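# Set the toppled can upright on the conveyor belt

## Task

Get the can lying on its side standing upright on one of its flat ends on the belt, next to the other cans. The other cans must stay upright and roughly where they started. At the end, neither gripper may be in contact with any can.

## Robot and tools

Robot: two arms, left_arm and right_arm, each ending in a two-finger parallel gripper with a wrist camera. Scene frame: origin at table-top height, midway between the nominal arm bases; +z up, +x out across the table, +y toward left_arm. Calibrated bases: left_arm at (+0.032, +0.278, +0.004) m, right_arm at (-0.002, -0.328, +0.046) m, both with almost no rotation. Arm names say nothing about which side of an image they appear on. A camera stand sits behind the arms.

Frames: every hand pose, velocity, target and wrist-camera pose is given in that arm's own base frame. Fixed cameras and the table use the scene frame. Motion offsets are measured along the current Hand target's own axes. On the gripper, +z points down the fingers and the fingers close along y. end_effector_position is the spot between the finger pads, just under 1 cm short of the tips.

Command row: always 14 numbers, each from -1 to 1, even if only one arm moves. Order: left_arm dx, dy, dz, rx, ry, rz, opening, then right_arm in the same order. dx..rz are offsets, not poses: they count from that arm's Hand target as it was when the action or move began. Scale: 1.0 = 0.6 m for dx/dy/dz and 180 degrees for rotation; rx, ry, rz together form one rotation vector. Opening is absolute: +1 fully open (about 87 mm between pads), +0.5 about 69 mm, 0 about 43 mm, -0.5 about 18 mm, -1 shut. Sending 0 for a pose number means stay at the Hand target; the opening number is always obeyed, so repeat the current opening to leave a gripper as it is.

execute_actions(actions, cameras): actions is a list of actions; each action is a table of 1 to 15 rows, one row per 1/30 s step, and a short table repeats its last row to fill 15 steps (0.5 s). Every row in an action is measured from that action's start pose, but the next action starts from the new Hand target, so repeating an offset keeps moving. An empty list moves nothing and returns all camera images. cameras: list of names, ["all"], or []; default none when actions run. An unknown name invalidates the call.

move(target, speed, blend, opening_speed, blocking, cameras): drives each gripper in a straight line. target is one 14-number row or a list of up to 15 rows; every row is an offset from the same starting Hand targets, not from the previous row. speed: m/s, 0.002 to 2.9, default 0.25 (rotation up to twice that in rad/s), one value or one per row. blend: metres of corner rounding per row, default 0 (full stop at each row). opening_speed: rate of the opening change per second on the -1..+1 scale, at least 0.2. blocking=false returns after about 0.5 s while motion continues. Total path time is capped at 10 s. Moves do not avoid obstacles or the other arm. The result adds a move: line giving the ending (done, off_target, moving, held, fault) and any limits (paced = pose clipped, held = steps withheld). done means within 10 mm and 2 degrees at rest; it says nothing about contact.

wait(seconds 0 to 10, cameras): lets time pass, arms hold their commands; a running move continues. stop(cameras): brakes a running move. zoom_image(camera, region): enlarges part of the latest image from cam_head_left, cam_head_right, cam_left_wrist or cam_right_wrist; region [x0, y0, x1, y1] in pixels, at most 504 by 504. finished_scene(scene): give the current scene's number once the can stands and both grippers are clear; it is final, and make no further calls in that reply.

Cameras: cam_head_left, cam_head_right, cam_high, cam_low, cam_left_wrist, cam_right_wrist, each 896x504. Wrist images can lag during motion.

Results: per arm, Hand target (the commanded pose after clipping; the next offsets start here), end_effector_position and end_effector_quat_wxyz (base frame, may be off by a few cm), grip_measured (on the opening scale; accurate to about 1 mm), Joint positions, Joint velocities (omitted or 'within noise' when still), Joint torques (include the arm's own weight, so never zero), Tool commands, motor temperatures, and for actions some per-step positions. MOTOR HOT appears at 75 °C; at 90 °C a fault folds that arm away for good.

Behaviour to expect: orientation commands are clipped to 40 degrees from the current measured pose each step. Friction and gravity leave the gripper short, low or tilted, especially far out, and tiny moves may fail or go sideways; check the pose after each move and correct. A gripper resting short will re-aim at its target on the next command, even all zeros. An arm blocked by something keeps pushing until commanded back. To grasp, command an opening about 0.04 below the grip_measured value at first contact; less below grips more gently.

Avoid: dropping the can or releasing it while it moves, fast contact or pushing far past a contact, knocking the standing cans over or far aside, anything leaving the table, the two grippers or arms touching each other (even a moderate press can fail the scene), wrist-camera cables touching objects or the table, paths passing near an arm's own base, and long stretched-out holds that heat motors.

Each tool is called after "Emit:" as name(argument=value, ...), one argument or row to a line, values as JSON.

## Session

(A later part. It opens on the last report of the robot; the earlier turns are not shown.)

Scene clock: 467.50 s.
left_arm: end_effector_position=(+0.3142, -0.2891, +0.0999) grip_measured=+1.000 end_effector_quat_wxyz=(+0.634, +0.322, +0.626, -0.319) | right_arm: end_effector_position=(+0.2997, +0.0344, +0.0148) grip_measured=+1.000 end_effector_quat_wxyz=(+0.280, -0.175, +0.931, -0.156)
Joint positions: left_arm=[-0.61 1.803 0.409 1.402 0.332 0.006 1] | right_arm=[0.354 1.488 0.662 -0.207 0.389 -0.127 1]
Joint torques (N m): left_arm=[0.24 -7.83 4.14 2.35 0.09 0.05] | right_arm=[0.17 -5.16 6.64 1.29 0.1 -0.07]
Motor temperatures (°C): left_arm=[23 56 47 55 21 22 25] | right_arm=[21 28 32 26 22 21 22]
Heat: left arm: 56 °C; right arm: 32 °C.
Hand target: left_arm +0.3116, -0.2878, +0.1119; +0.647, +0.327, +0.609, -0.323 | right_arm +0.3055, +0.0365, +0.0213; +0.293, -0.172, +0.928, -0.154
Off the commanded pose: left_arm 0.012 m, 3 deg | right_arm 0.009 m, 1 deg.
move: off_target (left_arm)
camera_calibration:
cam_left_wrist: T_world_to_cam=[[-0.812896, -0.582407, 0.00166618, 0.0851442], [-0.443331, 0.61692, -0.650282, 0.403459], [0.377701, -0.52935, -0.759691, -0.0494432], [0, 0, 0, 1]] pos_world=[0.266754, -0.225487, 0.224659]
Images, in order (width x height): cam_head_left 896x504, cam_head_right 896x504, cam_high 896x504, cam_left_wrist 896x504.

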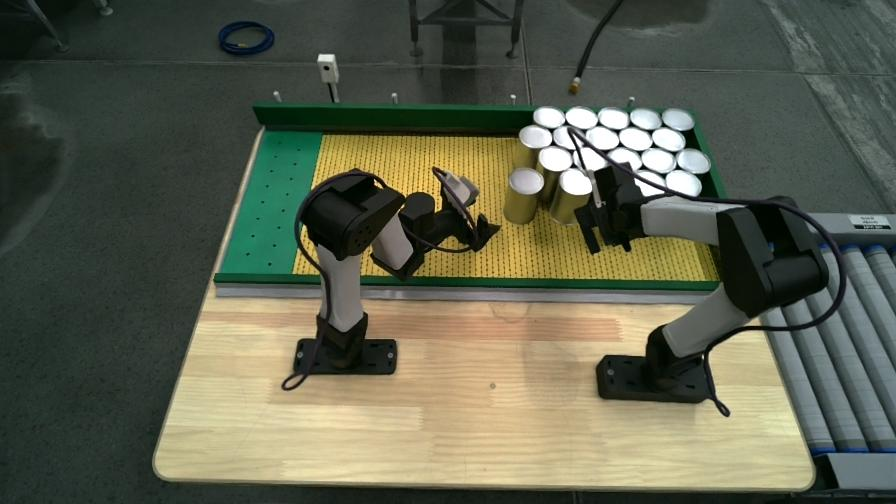

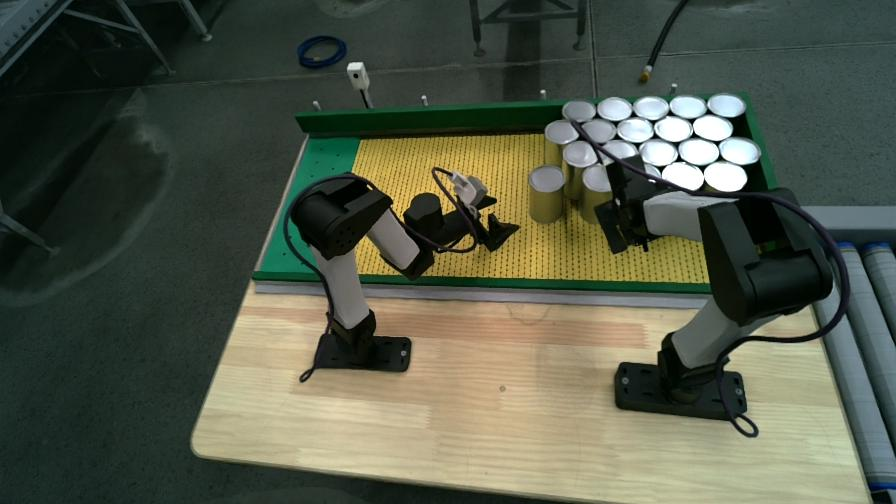

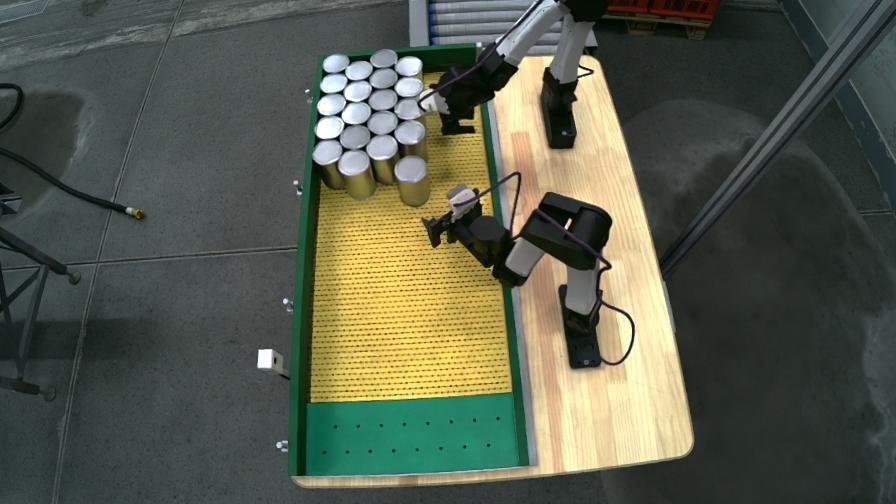

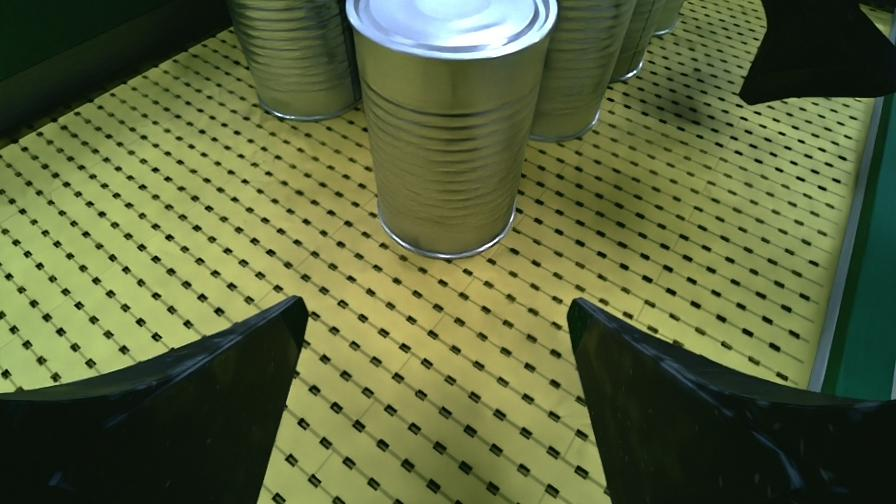

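Emit:
move(
  target=[0,0,0,0,0,0,1,0,0,-0.083,0,0,0,1],
  speed=0.12,
  cameras=["cam_high"],
)

Scene clock: 497.23 s.
left_arm: end_effector_position=(+0.3141, -0.2892, +0.1000) grip_measured=+1.000 end_effector_quat_wxyz=(+0.634, +0.323, +0.626, -0.320) | right_arm: end_effector_position=(+0.2673, +0.0415, +0.0462) grip_measured=+1.000 end_effector_quat_wxyz=(+0.271, -0.181, +0.933, -0.154)
Joint positions: left_arm=[-0.61 1.803 0.409 1.403 0.333 0.006 1] | right_arm=[0.429 1.319 0.682 -0.443 0.417 -0.061 1]
Joint torques (N m): left_arm=[0.24 -7.83 4.14 2.43 0.06 0.05] | right_arm=[1.13 -4.85 8.32 1.16 0.3 0.1]
Motor temperatures (°C): left_arm=[23 51 44 56 21 21 25] | right_arm=[21 28 32 26 22 21 22]
Heat: left arm: 56 °C; right arm: 32 °C.
Hand target: left_arm +0.3116, -0.2878, +0.1119; +0.647, +0.327, +0.609, -0.323 | right_arm +0.2759, +0.0458, +0.0603; +0.293, -0.172, +0.928, -0.154
Off the commanded pose: left_arm 0.012 m, 3 deg | right_arm 0.017 m, 3 deg.
move: off_target (left_arm, right_arm)
Images, in order (width x height): cam_high 896x504.

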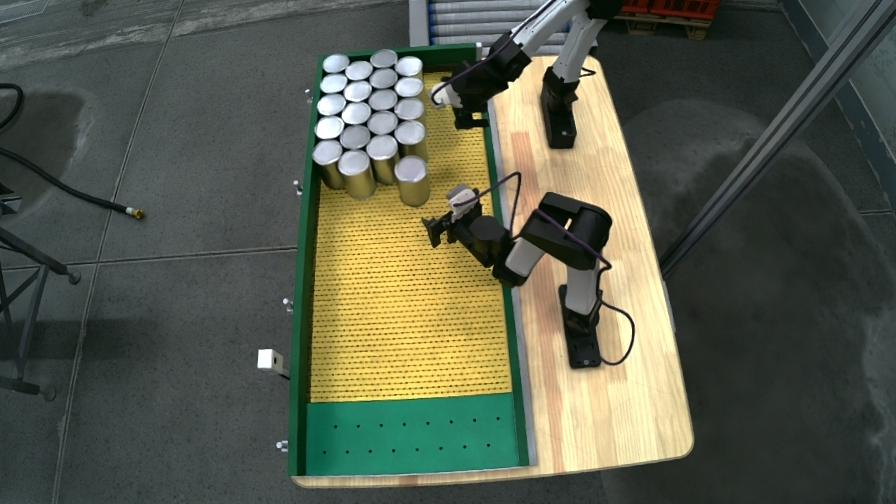

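Emit:
finished_scene(
  scene=2,
)

The scene is finished: the task was done.


## Next scene

The same job, from a new start.

Scene 2 done. Now scene 3.

Emit:
execute_actions(
  actions=[],
)

Scene clock: 0.00 s.
left_arm: end_effector_position=(+0.2734, -0.0965, +0.1188) grip_measured=+1.000 end_effector_quat_wxyz=(+0.437, -0.041, +0.898, -0.003) | right_arm: end_effector_position=(+0.3435, +0.2221, +0.2153) grip_measured=+1.000 end_effector_quat_wxyz=(+0.553, -0.219, +0.752, +0.285)
Joint positions: left_arm=[-0.55 1.031 0.674 -0.399 -0.452 -0.444 1] | right_arm=[0.426 1.245 0.8 0.204 -0.324 0.114 1]
Joint velocities: within noise
Joint torques (N m): no reading
Motor temperatures (°C): left_arm=[23 34 37 32 21 21 24] | right_arm=[21 25 27 23 22 21 22]
Heat: left arm: 37 °C; right arm: 27 °C.
Hand target: left_arm +0.2736, -0.0963, +0.1211; +0.438, -0.042, +0.898, -0.003 | right_arm +0.3452, +0.2229, +0.2269; +0.565, -0.219, +0.742, +0.287
Tool commands: left_gripper/opening=+1.0 right_gripper/opening=+1.0
camera_calibration:
cam_left_wrist: T_world_to_cam=[[0.0722409, -0.995891, 0.0546096, -0.124116], [-0.996637, -0.0742016, -0.0347691, 0.290279], [0.0386783, -0.0519142, -0.997902, 0.249318], [0, 0, 0, 1]] pos_world=[0.288626, -0.0891233, 0.265666]
cam_right_wrist: T_world_to_cam=[[0.657998, -0.72894, -0.188904, -0.023214], [-0.718985, -0.533602, -0.445341, 0.481266], [0.223827, 0.428853, -0.875207, 0.161542], [0, 0, 0, 1]] pos_world=[0.32514, 0.170605, 0.351325]

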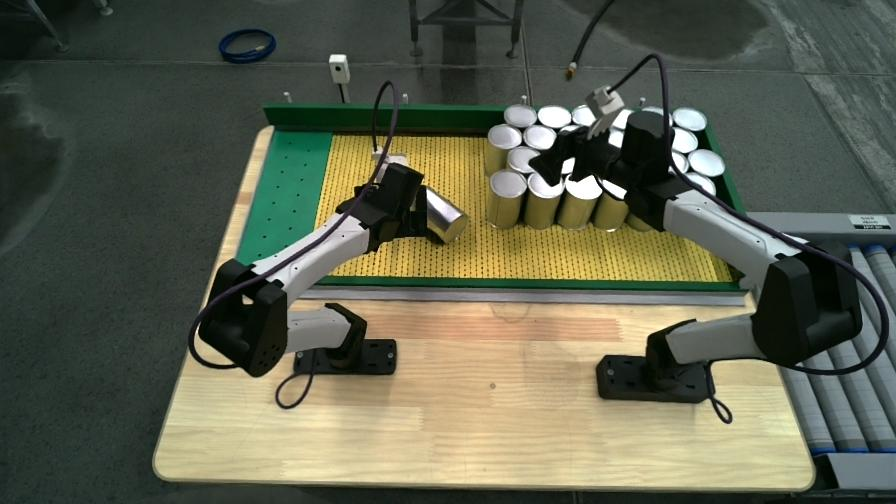

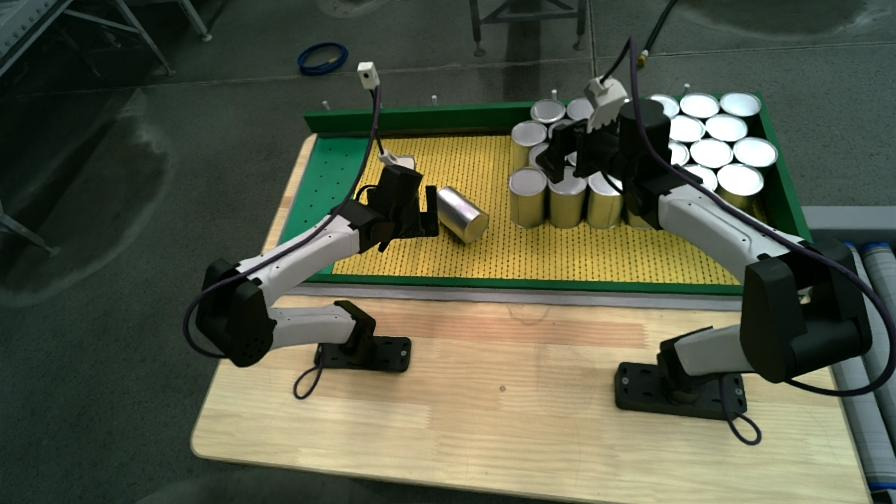

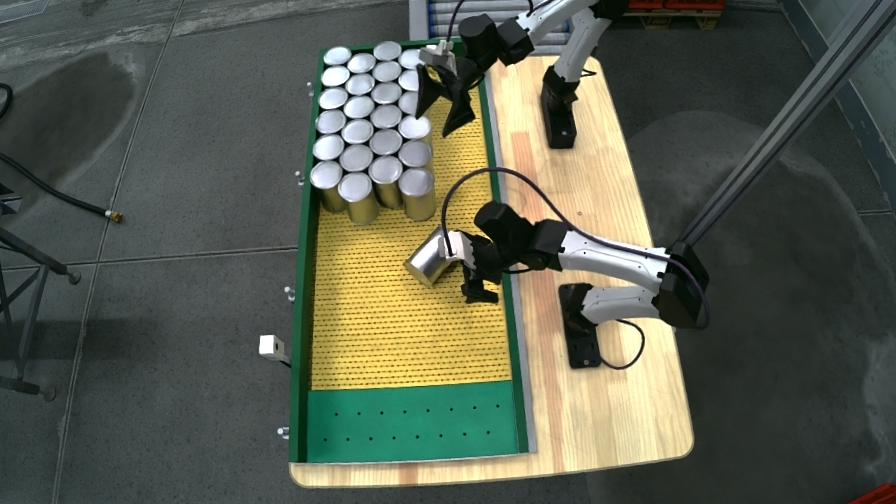

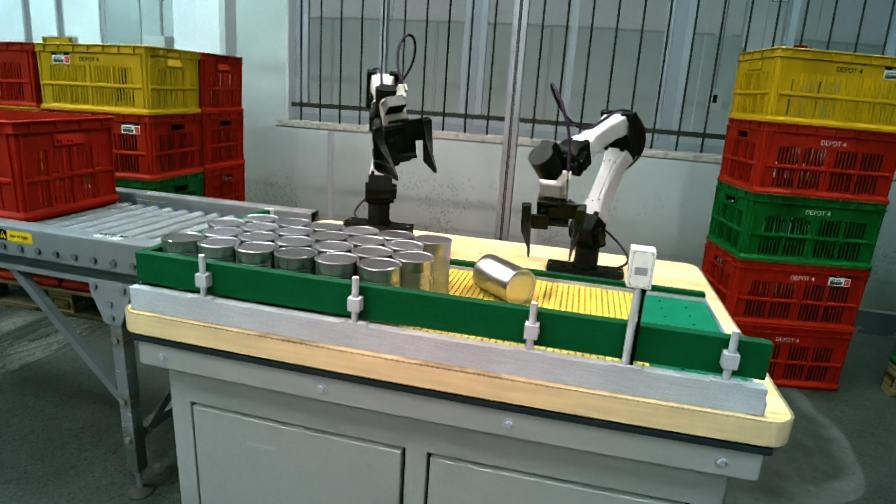

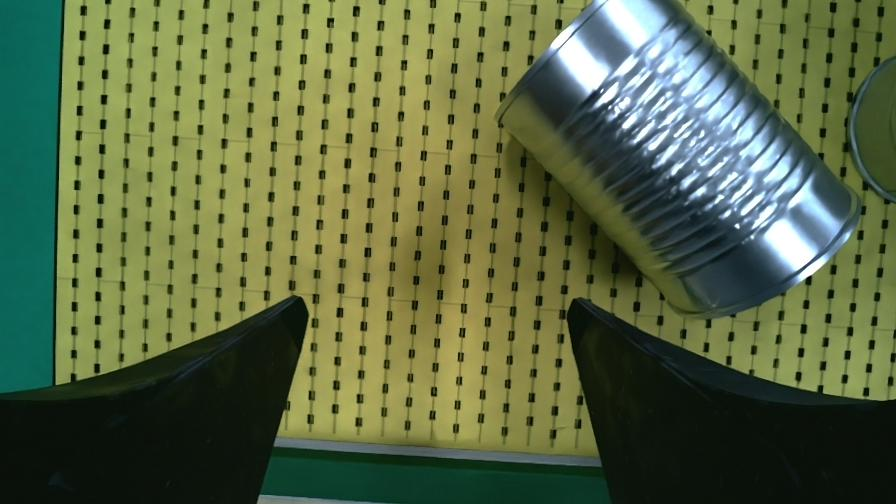

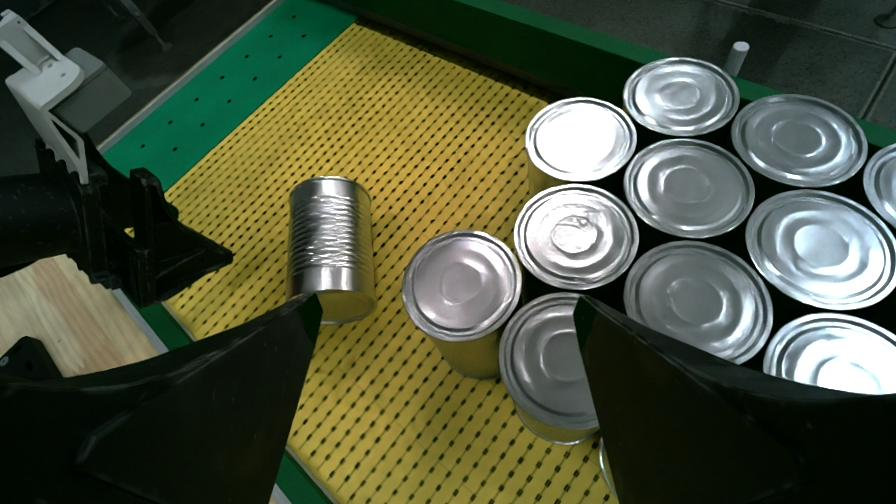

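Emit:
move(
  target=[
    [-0.108,-0.0245,-0.0228,-0.057,0.135,-0.102,1,-0.0041,-0.0393,-0.1425,0,0,0,1],
    [-0.131,-0.1517,0.0722,-0.1144,0.271,-0.2047,1,-0.0082,-0.0785,-0.285,0,0,0,1],
  ],
  speed=0.35,
  blend=[0.03,0],
  cameras=["cam_left_wrist","cam_head_left"],
)

Scene clock: 76.63 s.
left_arm: end_effector_position=(+0.3658, -0.1818, +0.1571) grip_measured=+1.000 end_effector_quat_wxyz=(+0.029, -0.375, +0.926, -0.025) | right_arm: end_effector_position=(+0.2539, +0.0733, +0.2439) grip_measured=+1.000 end_effector_quat_wxyz=(+0.554, -0.206, +0.753, +0.291)
Joint positions: left_arm=[-0.37 2.144 2.194 -1.543 -0.004 -1.138 1] | right_arm=[-0.302 0.786 0.753 -0.389 -1.011 -0.147 1]
Joint torques (N m): left_arm=[0.34 -9.52 9.31 0.09 -0.06 -0.17] | right_arm=[-0.32 0.16 9.54 1.64 -0.34 -0.29]
Motor temperatures (°C): left_arm=[23 34 46 33 21 21 23] | right_arm=[21 27 32 28 22 21 22]
Heat: left arm: 46 °C; right arm: 32 °C.
Hand target: left_arm +0.3624, -0.1795, +0.1601; +0.000, -0.383, +0.924, +0.000 | right_arm +0.2552, +0.0730, +0.2570; +0.565, -0.219, +0.742, +0.287
Off the commanded pose: left_arm 0.005 m, 4 deg | right_arm 0.013 m, 2 deg.
joint sent to its limit (left arm) — joint 4 (wrist pitch), lower limit. The joint targets are off in orientation, not in position.
move: off_target (left_arm, right_arm)
camera_calibration:
cam_left_wrist: T_world_to_cam=[[0.699391, -0.710668, 0.0761825, -0.398791], [-0.517898, -0.430432, 0.739263, 0.0159079], [-0.492579, -0.556489, -0.669093, 0.330595], [0, 0, 0, 1]] pos_world=[0.449993, -0.0925885, 0.23982]
Images, in order (width x height): cam_head_left 896x504, cam_left_wrist 896x504.

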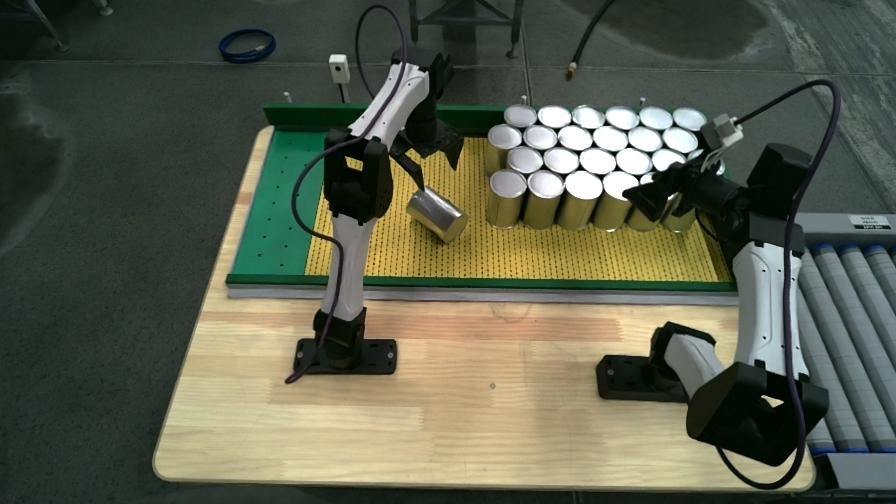

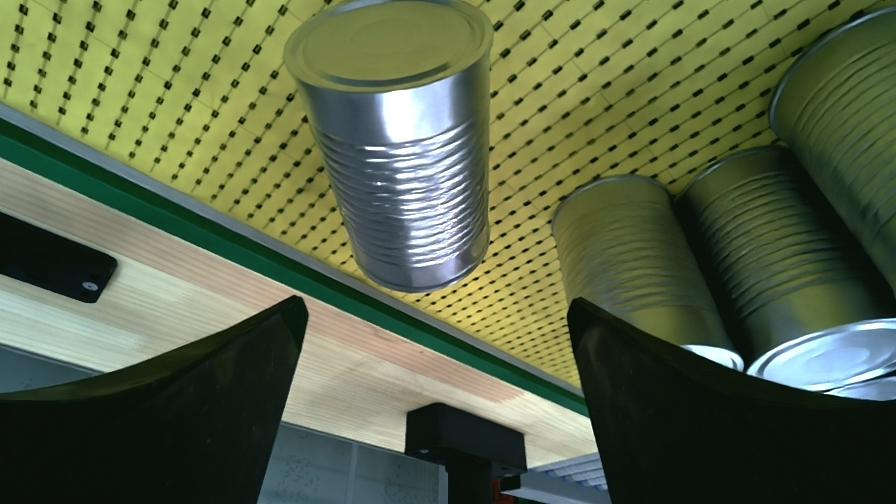

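Emit:
move(
  target=[
    [-0.0205,0.013,0.195,0,0,-0.0167,1,0,0,0,0,0,0,1],
    [-0.0205,0.013,0.195,0,0,-0.0167,0.45,0,0,0,0,0,0,1],
  ],
  speed=0.13,
  opening_speed=0.7,
  cameras=["cam_left_wrist"],
)

Scene clock: 103.50 s.
left_arm: end_effector_position=(+0.3684, -0.1676, +0.0525) grip_measured=+0.707 end_effector_quat_wxyz=(+0.010, -0.398, +0.917, -0.007) | right_arm: end_effector_position=(+0.2537, +0.0735, +0.2439) grip_measured=+1.000 end_effector_quat_wxyz=(+0.554, -0.206, +0.753, +0.291)
Joint positions: left_arm=[-0.334 2.145 1.775 -1.176 -0.003 -1.153 0.854] | right_arm=[-0.302 0.786 0.753 -0.39 -1.012 -0.148 1]
Joint torques (N m): left_arm=[0.23 -9.37 5.72 0.47 -0.12 -0.17] | right_arm=[-0.18 0.34 9.65 1.61 -0.45 -0.3]
Motor temperatures (°C): left_arm=[23 39 47 30 21 21 23] | right_arm=[21 25 33 27 22 21 22]
Heat: left arm: 47 °C; right arm: 33 °C.
Hand target: left_arm +0.3658, -0.1653, +0.0431; +0.000, -0.407, +0.914, +0.000 | right_arm +0.2552, +0.0730, +0.2571; +0.565, -0.219, +0.742, +0.287
Off the commanded pose: left_arm 0.010 m, 2 deg | right_arm 0.013 m, 2 deg.
move: off_target (right_arm)
camera_calibration:
cam_left_wrist: T_world_to_cam=[[0.736899, -0.675383, 0.0289514, -0.387919], [-0.45837, -0.467723, 0.755733, 0.0716517], [-0.496868, -0.570169, -0.65424, 0.268239], [0, 0, 0, 1]] pos_world=[0.451979, -0.075539, 0.132574]
Images, in order (width x height): cam_left_wrist 896x504.

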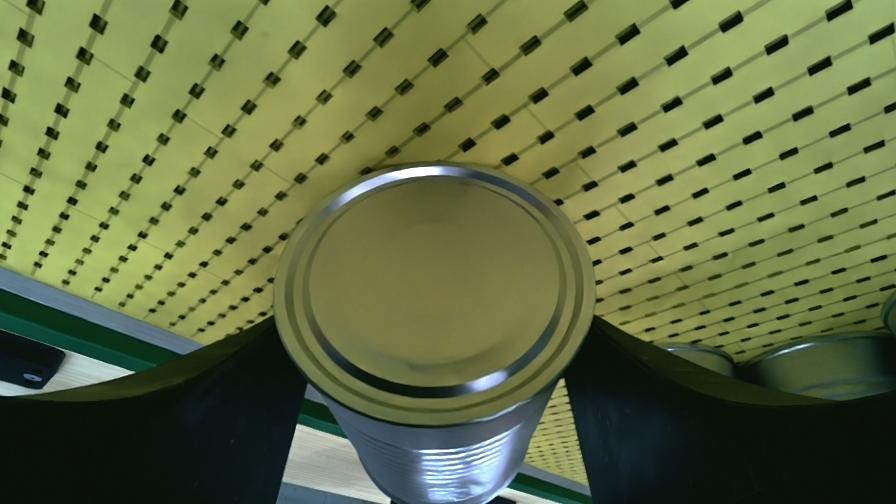

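Emit:
move(
  target=[
    [0,0,-0.2,0,0,0,0.45,0,0,0,0,0,0,1],
    [0.0557,-0.0371,-0.2783,0.461,-0.3867,0.4006,0.45,0,0,0,0,0,0,1],
  ],
  speed=[0.18,0.35],
  blend=[0.02,0],
  cameras=["cam_left_wrist","cam_head_left"],
)

Scene clock: 153.30 s.
left_arm: end_effector_position=(+0.3546, -0.2033, +0.1706) grip_measured=+0.707 end_effector_quat_wxyz=(+0.625, +0.277, +0.651, -0.331) | right_arm: end_effector_position=(+0.2537, +0.0735, +0.2439) grip_measured=+1.000 end_effector_quat_wxyz=(+0.554, -0.206, +0.753, +0.291)
Joint positions: left_arm=[-0.257 1.453 0.508 0.943 0.633 -0.084 0.854] | right_arm=[-0.302 0.786 0.753 -0.39 -1.012 -0.148 1]
Joint torques (N m): left_arm=[0.34 -5.65 7.97 3.48 0.02 -0.15] | right_arm=[-0.09 -0.03 9.44 1.55 -0.45 -0.26]
Motor temperatures (°C): left_arm=[23 44 43 30 21 21 24] | right_arm=[21 24 34 27 22 21 22]
Heat: left arm: 44 °C; right arm: 34 °C.
Hand target: left_arm +0.3598, -0.2050, +0.2101; +0.679, +0.288, +0.589, -0.331 | right_arm +0.2552, +0.0730, +0.2571; +0.565, -0.219, +0.742, +0.287
Off the commanded pose: left_arm 0.040 m, 9 deg | right_arm 0.013 m, 2 deg.
move: off_target (left_arm, right_arm)
camera_calibration:
cam_left_wrist: T_world_to_cam=[[-0.77763, -0.621602, 0.0943499, 0.131554], [-0.524856, 0.559194, -0.641739, 0.430145], [0.346146, -0.548555, -0.761098, 0.0420205], [0, 0, 0, 1]] pos_world=[0.313519, -0.13571, 0.29561]
Images, in order (width x height): cam_head_left 896x504, cam_left_wrist 896x504.

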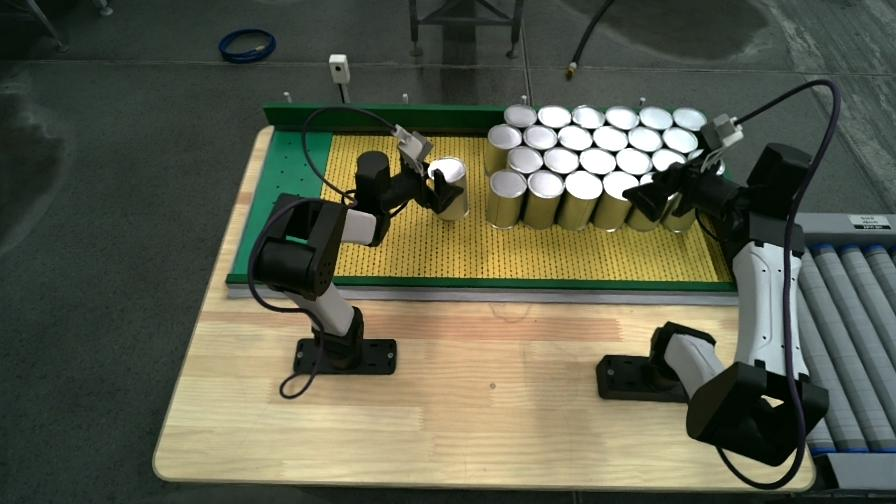

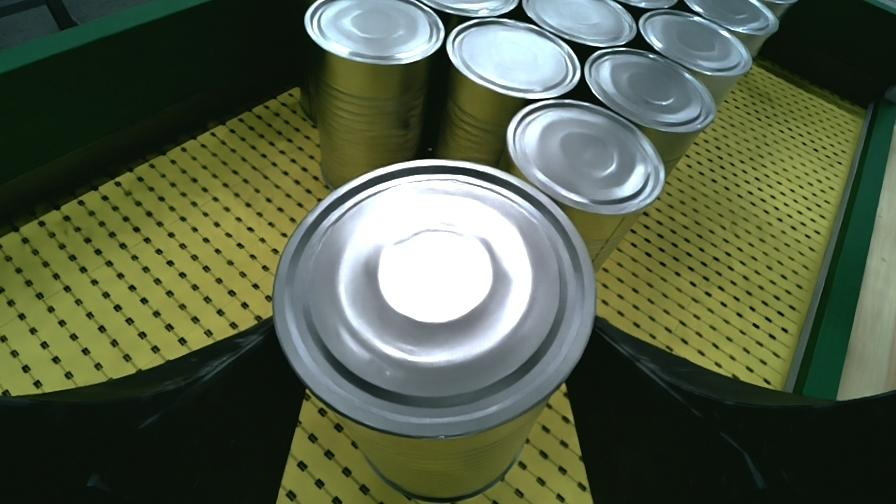

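Emit:
move(
  target=[0.0708,-0.0337,0.0255,0,0,0.02,0.45,0,0,0,0,0,0,1],
  speed=0.1,
  cameras=["cam_left_wrist","cam_head_left"],
)

Scene clock: 205.43 s.
left_arm: end_effector_position=(+0.3493, -0.2315, +0.1296) grip_measured=+0.707 end_effector_quat_wxyz=(+0.626, +0.300, +0.646, -0.318) | right_arm: end_effector_position=(+0.2537, +0.0735, +0.2439) grip_measured=+1.000 end_effector_quat_wxyz=(+0.554, -0.206, +0.753, +0.291)
Joint positions: left_arm=[-0.366 1.628 0.456 1.156 0.538 -0.028 0.854] | right_arm=[-0.302 0.786 0.753 -0.39 -1.012 -0.148 1]
Joint torques (N m): left_arm=[-0.44 -6.37 6.69 3.56 -0.14 0.12] | right_arm=[-0.31 0.31 9.4 1.58 -0.52 -0.31]
Motor temperatures (°C): left_arm=[23 41 42 41 21 21 25] | right_arm=[21 24 35 27 22 21 22]
Heat: left arm: 42 °C; right arm: 35 °C.
Hand target: left_arm +0.3568, -0.2341, +0.1703; +0.689, +0.306, +0.580, -0.309 | right_arm +0.2552, +0.0730, +0.2571; +0.565, -0.219, +0.742, +0.287
Off the commanded pose: left_arm 0.041 m, 10 deg | right_arm 0.013 m, 2 deg.
move: off_target (left_arm, right_arm)
camera_calibration:
cam_left_wrist: T_world_to_cam=[[-0.789398, -0.612141, 0.046199, 0.126277], [-0.496716, 0.592699, -0.63402, 0.413637], [0.360727, -0.523441, -0.771936, -0.000771495], [0, 0, 0, 1]] pos_world=[0.305421, -0.168266, 0.255824]
Images, in order (width x height): cam_head_left 896x504, cam_left_wrist 896x504.

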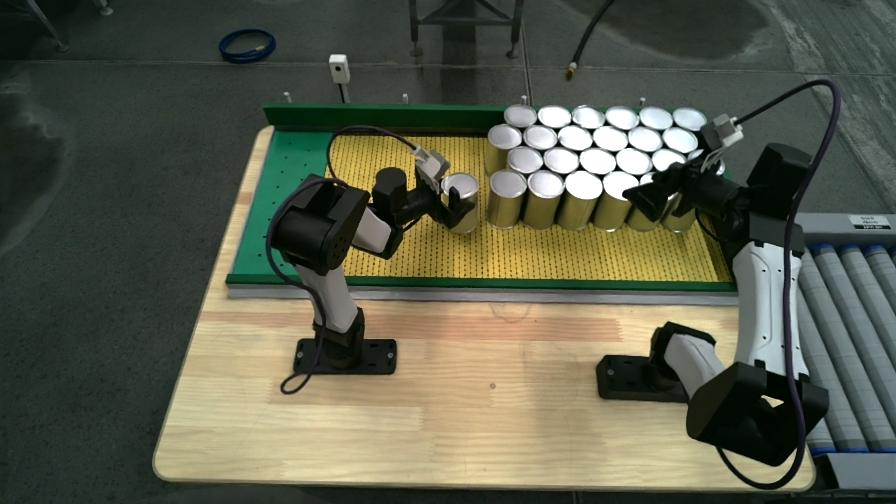

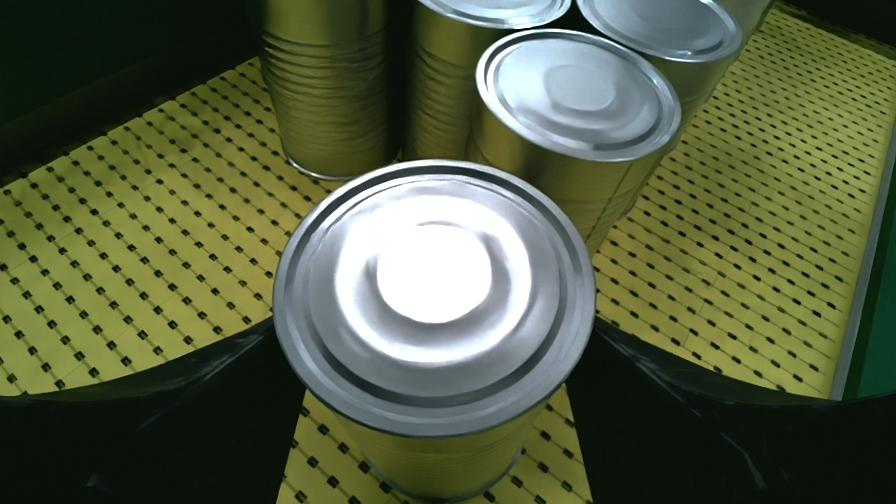

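Emit:
move(
  target=[0.0237,-0.0023,-0.0105,0,-0.008,0.008,0.45,0,0,0,0,0,0,1],
  speed=0.06,
  cameras=["cam_left_wrist"],
)

Scene clock: 230.37 s.
left_arm: end_effector_position=(+0.3499, -0.2310, +0.1240) grip_measured=+0.707 end_effector_quat_wxyz=(+0.652, +0.306, +0.620, -0.311) | right_arm: end_effector_position=(+0.2537, +0.0735, +0.2439) grip_measured=+1.000 end_effector_quat_wxyz=(+0.554, -0.206, +0.753, +0.291)
Joint positions: left_arm=[-0.366 1.726 0.421 1.358 0.537 -0.014 0.854] | right_arm=[-0.302 0.786 0.753 -0.39 -1.012 -0.148 1]
Joint torques (N m): left_arm=[0.01 -6.13 5.63 3.2 -0.1 0.05] | right_arm=[-0.27 0.14 9.65 1.58 -0.44 -0.31]
Motor temperatures (°C): left_arm=[23 40 43 51 21 21 25] | right_arm=[21 24 35 27 22 21 22]
Heat: left arm: 51 °C; right arm: 35 °C.
Hand target: left_arm +0.3538, -0.2310, +0.1552; +0.700, +0.309, +0.567, -0.305 | right_arm +0.2552, +0.0730, +0.2571; +0.565, -0.219, +0.742, +0.287
Off the commanded pose: left_arm 0.032 m, 8 deg | right_arm 0.013 m, 2 deg.
move: off_target (left_arm, right_arm)
camera_calibration:
cam_left_wrist: T_world_to_cam=[[-0.789929, -0.613189, -0.00330931, 0.1335], [-0.448575, 0.581531, -0.678677, 0.396214], [0.418082, -0.534622, -0.73443, -0.0323477], [0, 0, 0, 1]] pos_world=[0.296711, -0.165844, 0.245586]
Images, in order (width x height): cam_left_wrist 896x504.

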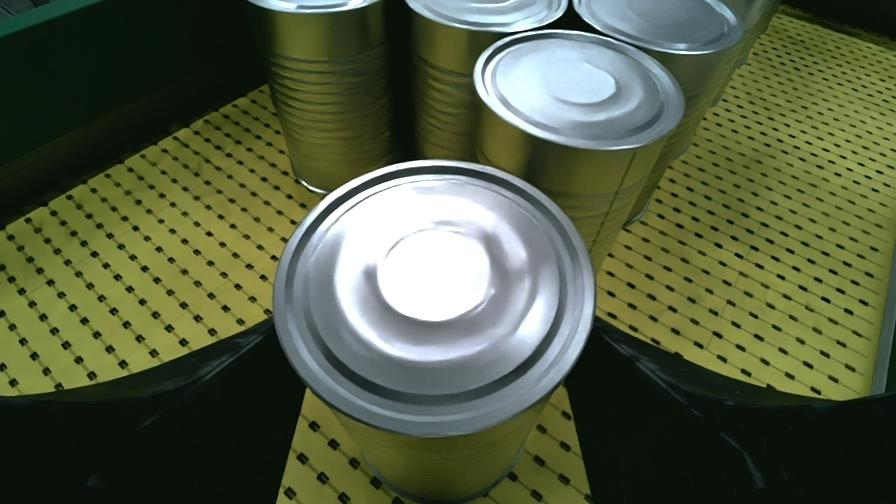

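Emit:
move(
  target=[0.0197,-0.0017,-0.0033,0,0.004,-0.004,0.45,0,0,0,0,0,0,1],
  speed=0.06,
  cameras=["cam_left_wrist"],
)

Scene clock: 245.67 s.
left_arm: end_effector_position=(+0.3523, -0.2319, +0.1231) grip_measured=+0.707 end_effector_quat_wxyz=(+0.663, +0.307, +0.608, -0.310) | right_arm: end_effector_position=(+0.2537, +0.0735, +0.2439) grip_measured=+1.000 end_effector_quat_wxyz=(+0.554, -0.206, +0.753, +0.291)
Joint positions: left_arm=[-0.366 1.774 0.421 1.436 0.537 -0.014 0.854] | right_arm=[-0.302 0.786 0.753 -0.39 -1.012 -0.148 1]
Joint torques (N m): left_arm=[0.13 -5.7 4.97 2.92 -0.1 -0.02] | right_arm=[-0.34 0.12 9.32 1.62 -0.51 -0.25]
Heat: left arm: 52 °C; right arm: 35 °C.
Hand target: left_arm +0.3539, -0.2310, +0.1432; +0.694, +0.308, +0.574, -0.307 | right_arm +0.2552, +0.0730, +0.2571; +0.565, -0.219, +0.742, +0.287
Off the commanded pose: left_arm 0.020 m, 5 deg | right_arm 0.013 m, 2 deg.
move: off_target (left_arm, right_arm)
camera_calibration:
cam_left_wrist: T_world_to_cam=[[-0.789613, -0.613305, -0.019183, 0.13658], [-0.428785, 0.573873, -0.69772, 0.390838], [0.438924, -0.542704, -0.716114, -0.045887], [0, 0, 0, 1]] pos_world=[0.295572, -0.165429, 0.242455]
Images, in order (width x height): cam_left_wrist 896x504.

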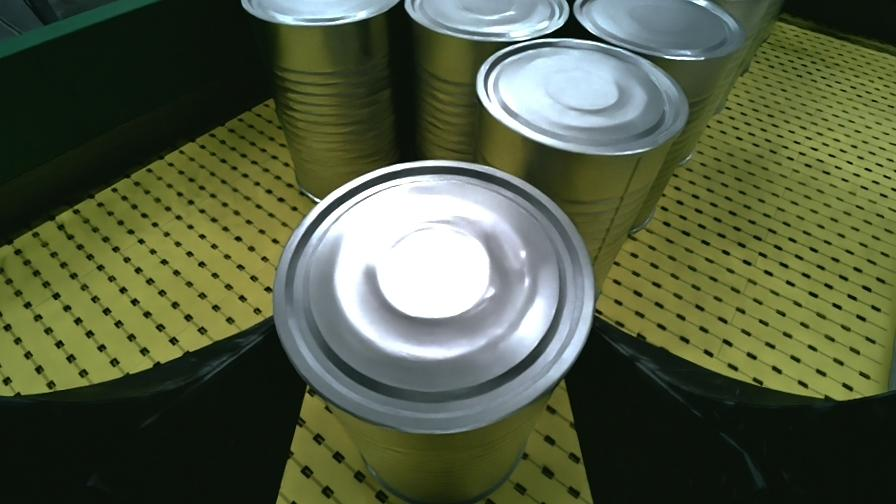

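Emit:
move(
  target=[0.0099,-0.0008,-0.0015,0,0.022,-0.002,0.45,0,0,0,0,0,0,1],
  speed=0.06,
  cameras=["cam_left_wrist"],
)

Scene clock: 261.63 s.
left_arm: end_effector_position=(+0.3513, -0.2307, +0.1214) grip_measured=+0.707 end_effector_quat_wxyz=(+0.656, +0.312, +0.616, -0.305) | right_arm: end_effector_position=(+0.2537, +0.0735, +0.2439) grip_measured=+1.000 end_effector_quat_wxyz=(+0.554, -0.206, +0.753, +0.291)
Joint positions: left_arm=[-0.366 1.743 0.421 1.376 0.537 0.007 0.854] | right_arm=[-0.302 0.786 0.753 -0.39 -1.012 -0.148 1]
Joint torques (N m): left_arm=[-0.25 -8.01 6.19 2.04 -0.14 0.09] | right_arm=[-0.21 0.17 9.66 1.61 -0.47 -0.21]
Heat: left arm: 48 °C; right arm: 35 °C.
Hand target: left_arm +0.3539, -0.2311, +0.1371; +0.673, +0.316, +0.598, -0.298 | right_arm +0.2552, +0.0730, +0.2571; +0.565, -0.219, +0.742, +0.287
Off the commanded pose: left_arm 0.016 m, 3 deg | right_arm 0.013 m, 2 deg.
move: off_target (left_arm, right_arm)
camera_calibration:
cam_left_wrist: T_world_to_cam=[[-0.789176, -0.613697, -0.0240272, 0.136754], [-0.437609, 0.589327, -0.679111, 0.392896], [0.430928, -0.525424, -0.733642, -0.0371931], [0, 0, 0, 1]] pos_world=[0.295885, -0.167161, 0.242819]
Images, in order (width x height): cam_left_wrist 896x504.

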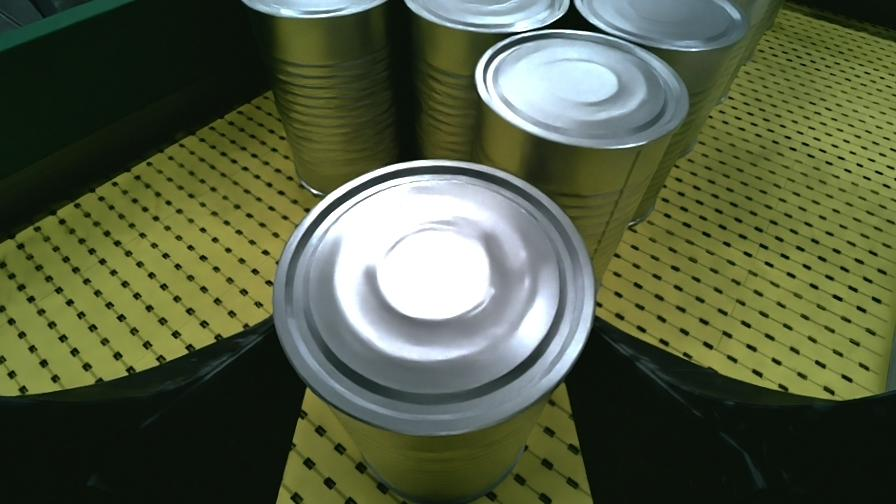

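Emit:
move(
  target=[0.0099,-0.0007,-0.0008,0,0.02,-0.013,0.45,0,0,0,0,0,0,1],
  speed=0.06,
  cameras=["cam_left_wrist"],
)

Scene clock: 271.60 s.
left_arm: end_effector_position=(+0.3491, -0.2294, +0.1201) grip_measured=+0.707 end_effector_quat_wxyz=(+0.641, +0.314, +0.632, -0.303) | right_arm: end_effector_position=(+0.2537, +0.0735, +0.2439) grip_measured=+1.000 end_effector_quat_wxyz=(+0.554, -0.206, +0.753, +0.291)
Joint positions: left_arm=[-0.366 1.688 0.427 1.266 0.537 0.018 0.854] | right_arm=[-0.302 0.786 0.753 -0.39 -1.012 -0.148 1]
Joint torques (N m): left_arm=[-0.23 -7.16 7.69 1.72 -0.12 -0.06] | right_arm=[-0.28 0.25 9.48 1.63 -0.44 -0.31]
Motor temperatures (°C): left_arm=[23 41 42 46 21 21 25] | right_arm=[21 24 35 27 22 21 22]
Heat: left arm: 46 °C; right arm: 35 °C.
Hand target: left_arm +0.3539, -0.2311, +0.1311; +0.648, +0.313, +0.626, -0.302 | right_arm +0.2552, +0.0730, +0.2571; +0.565, -0.219, +0.742, +0.287
Off the commanded pose: left_arm 0.012 m, 1 deg | right_arm 0.013 m, 2 deg.
move: off_target (left_arm, right_arm)
camera_calibration:
cam_left_wrist: T_world_to_cam=[[-0.789582, -0.613566, -0.0098186, 0.134261], [-0.46232, 0.605317, -0.647959, 0.398922], [0.403509, -0.507078, -0.761612, -0.0193258], [0, 0, 0, 1]] pos_world=[0.298238, -0.168896, 0.245085]
Images, in order (width x height): cam_left_wrist 896x504.

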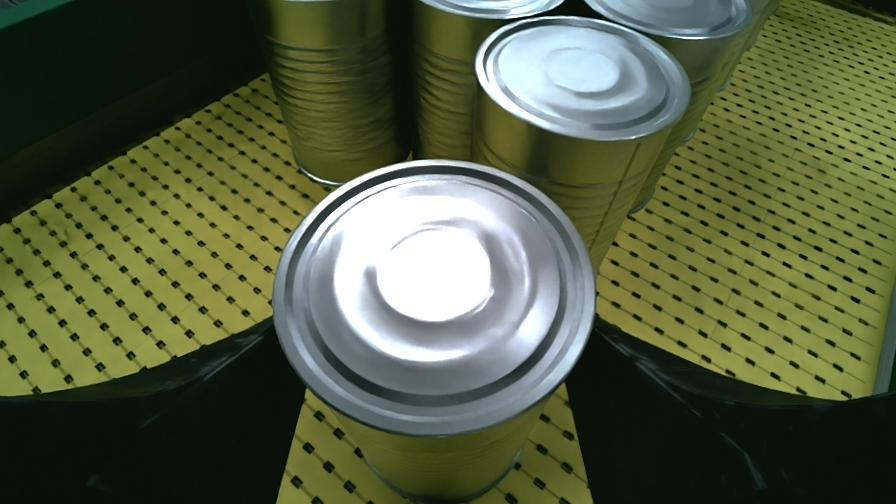

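Emit:
move(
  target=[0.0133,-0.0004,-0.0003,0,-0.003,-0.01,0.45,0,0,0,0,0,0,1],
  speed=0.06,
  cameras=["cam_left_wrist"],
)

Scene clock: 281.90 s.
left_arm: end_effector_position=(+0.3501, -0.2302, +0.1203) grip_measured=+0.707 end_effector_quat_wxyz=(+0.644, +0.311, +0.628, -0.306) | right_arm: end_effector_position=(+0.2537, +0.0735, +0.2439) grip_measured=+1.000 end_effector_quat_wxyz=(+0.554, -0.206, +0.753, +0.291)
Joint positions: left_arm=[-0.366 1.706 0.427 1.299 0.537 0.007 0.854] | right_arm=[-0.302 0.786 0.753 -0.39 -1.012 -0.148 1]
Joint torques (N m): left_arm=[0.2 -4.4 6.82 2.18 -0.09 -0.33] | right_arm=[-0.32 0.27 9.32 1.58 -0.46 -0.22]
Heat: left arm: 45 °C; right arm: 36 °C.
Hand target: left_arm +0.3538, -0.2311, +0.1231; +0.646, +0.302, +0.627, -0.314 | right_arm +0.2552, +0.0730, +0.2571; +0.565, -0.219, +0.742, +0.287
Off the commanded pose: left_arm 0.005 m, 1 deg | right_arm 0.013 m, 2 deg.
move: off_target (right_arm)
camera_calibration:
cam_left_wrist: T_world_to_cam=[[-0.789636, -0.613538, -0.00687662, 0.134244], [-0.45888, 0.597954, -0.657176, 0.398243], [0.407314, -0.515774, -0.753706, -0.0242598], [0, 0, 0, 1]] pos_world=[0.298631, -0.16828, 0.244354]
Images, in order (width x height): cam_left_wrist 896x504.

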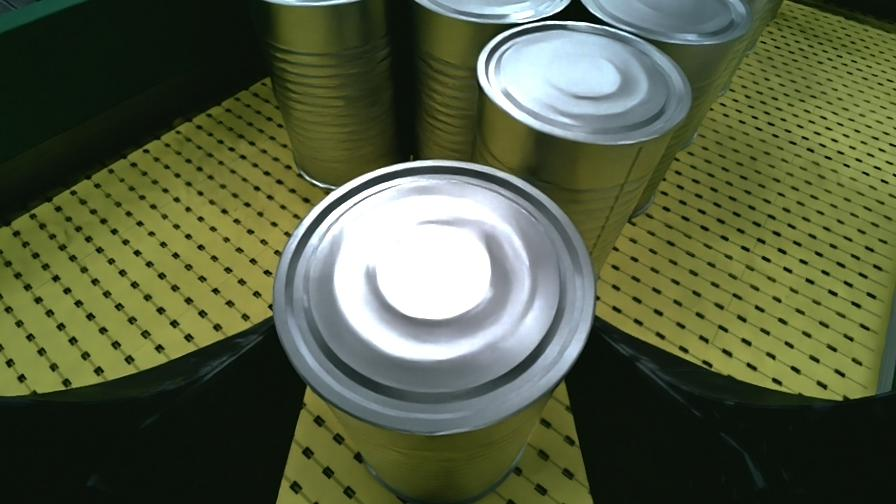

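Emit:
move(
  target=[
    [0.006,0,0,0,0,0,1,0,0,0,0,0,0,1],
    [0.0,0,-0.18,0,0,0,1,0,0,0,0,0,0,1],
  ],
  speed=[0.05,0.15],
  opening_speed=0.6,
  cameras=["cam_head_left","cam_high","cam_left_wrist"],
)

Scene clock: 294.27 s.
left_arm: end_effector_position=(+0.2912, -0.1466, +0.1174) grip_measured=+1.000 end_effector_quat_wxyz=(+0.643, +0.299, +0.632, -0.311) | right_arm: end_effector_position=(+0.2537, +0.0735, +0.2439) grip_measured=+1.000 end_effector_quat_wxyz=(+0.554, -0.206, +0.753, +0.291)
Joint positions: left_arm=[-0.05 1.451 0.129 1.354 0.841 -0.032 1] | right_arm=[-0.302 0.786 0.753 -0.39 -1.012 -0.148 1]
Joint torques (N m): left_arm=[0.25 -4.19 4.18 1.98 0.04 -0.1] | right_arm=[-0.14 0.25 9.36 1.62 -0.45 -0.25]
Heat: left arm: 44 °C; right arm: 36 °C.
Hand target: left_arm +0.2868, -0.1464, +0.1199; +0.646, +0.302, +0.627, -0.313 | right_arm +0.2552, +0.0730, +0.2571; +0.565, -0.219, +0.742, +0.287
Off the commanded pose: left_arm 0.005 m, 1 deg | right_arm 0.013 m, 2 deg.
move: off_target (right_arm)
camera_calibration:
cam_left_wrist: T_world_to_cam=[[-0.782845, -0.621939, 0.0185786, 0.132898], [-0.476444, 0.579969, -0.660785, 0.322173], [0.400193, -0.526144, -0.750345, 0.0407575], [0, 0, 0, 1]] pos_world=[0.241225, -0.0827514, 0.241]
Images, in order (width x height): cam_head_left 896x504, cam_high 896x504, cam_left_wrist 896x504.

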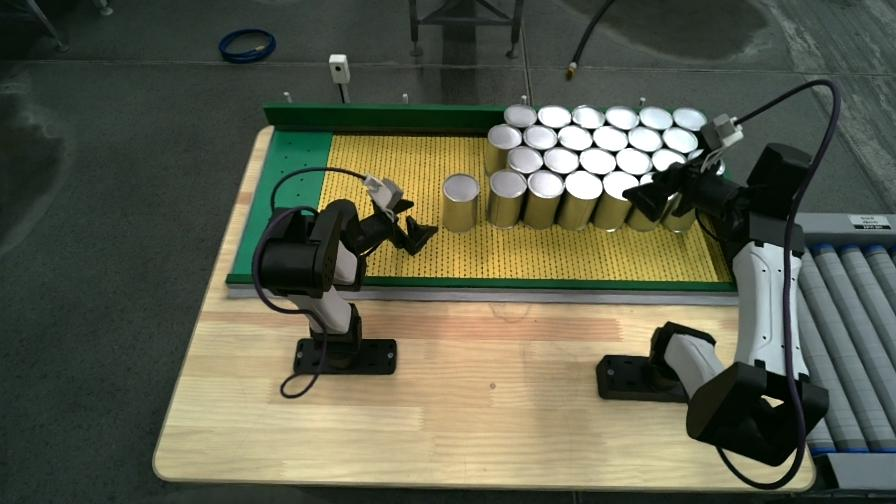

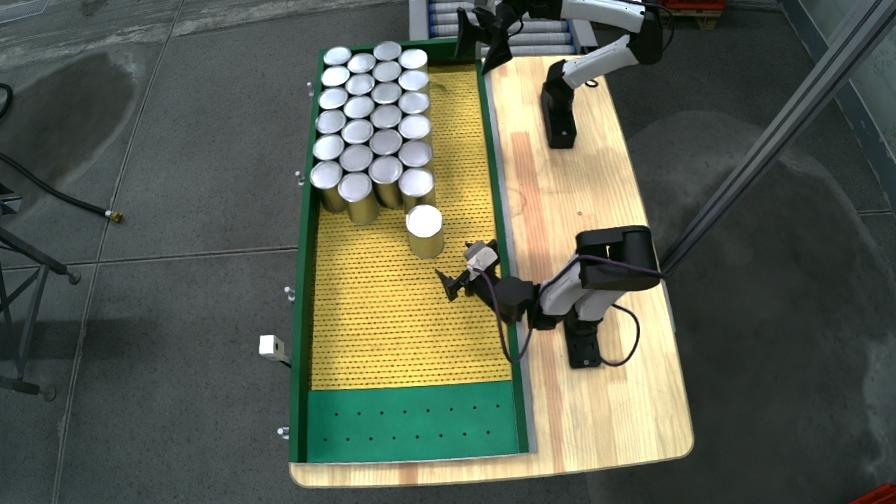

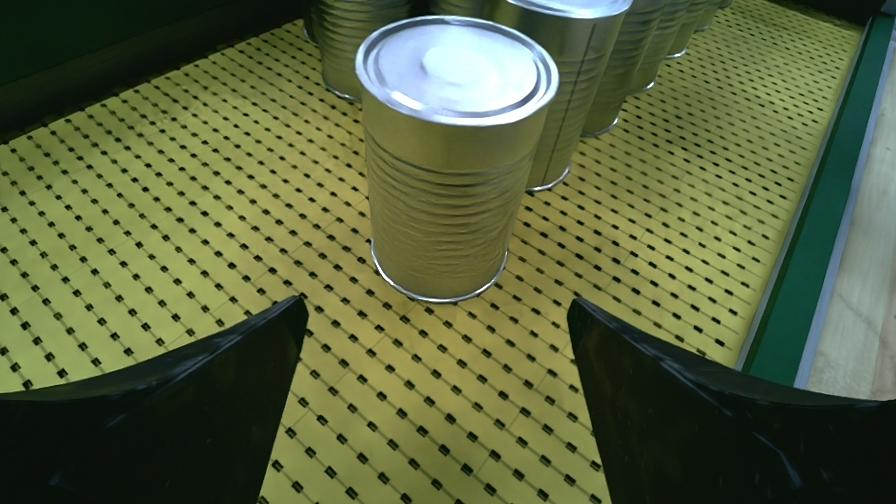

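Emit:
finished_scene(
  scene=3,
)

The scene is finished: the task was done.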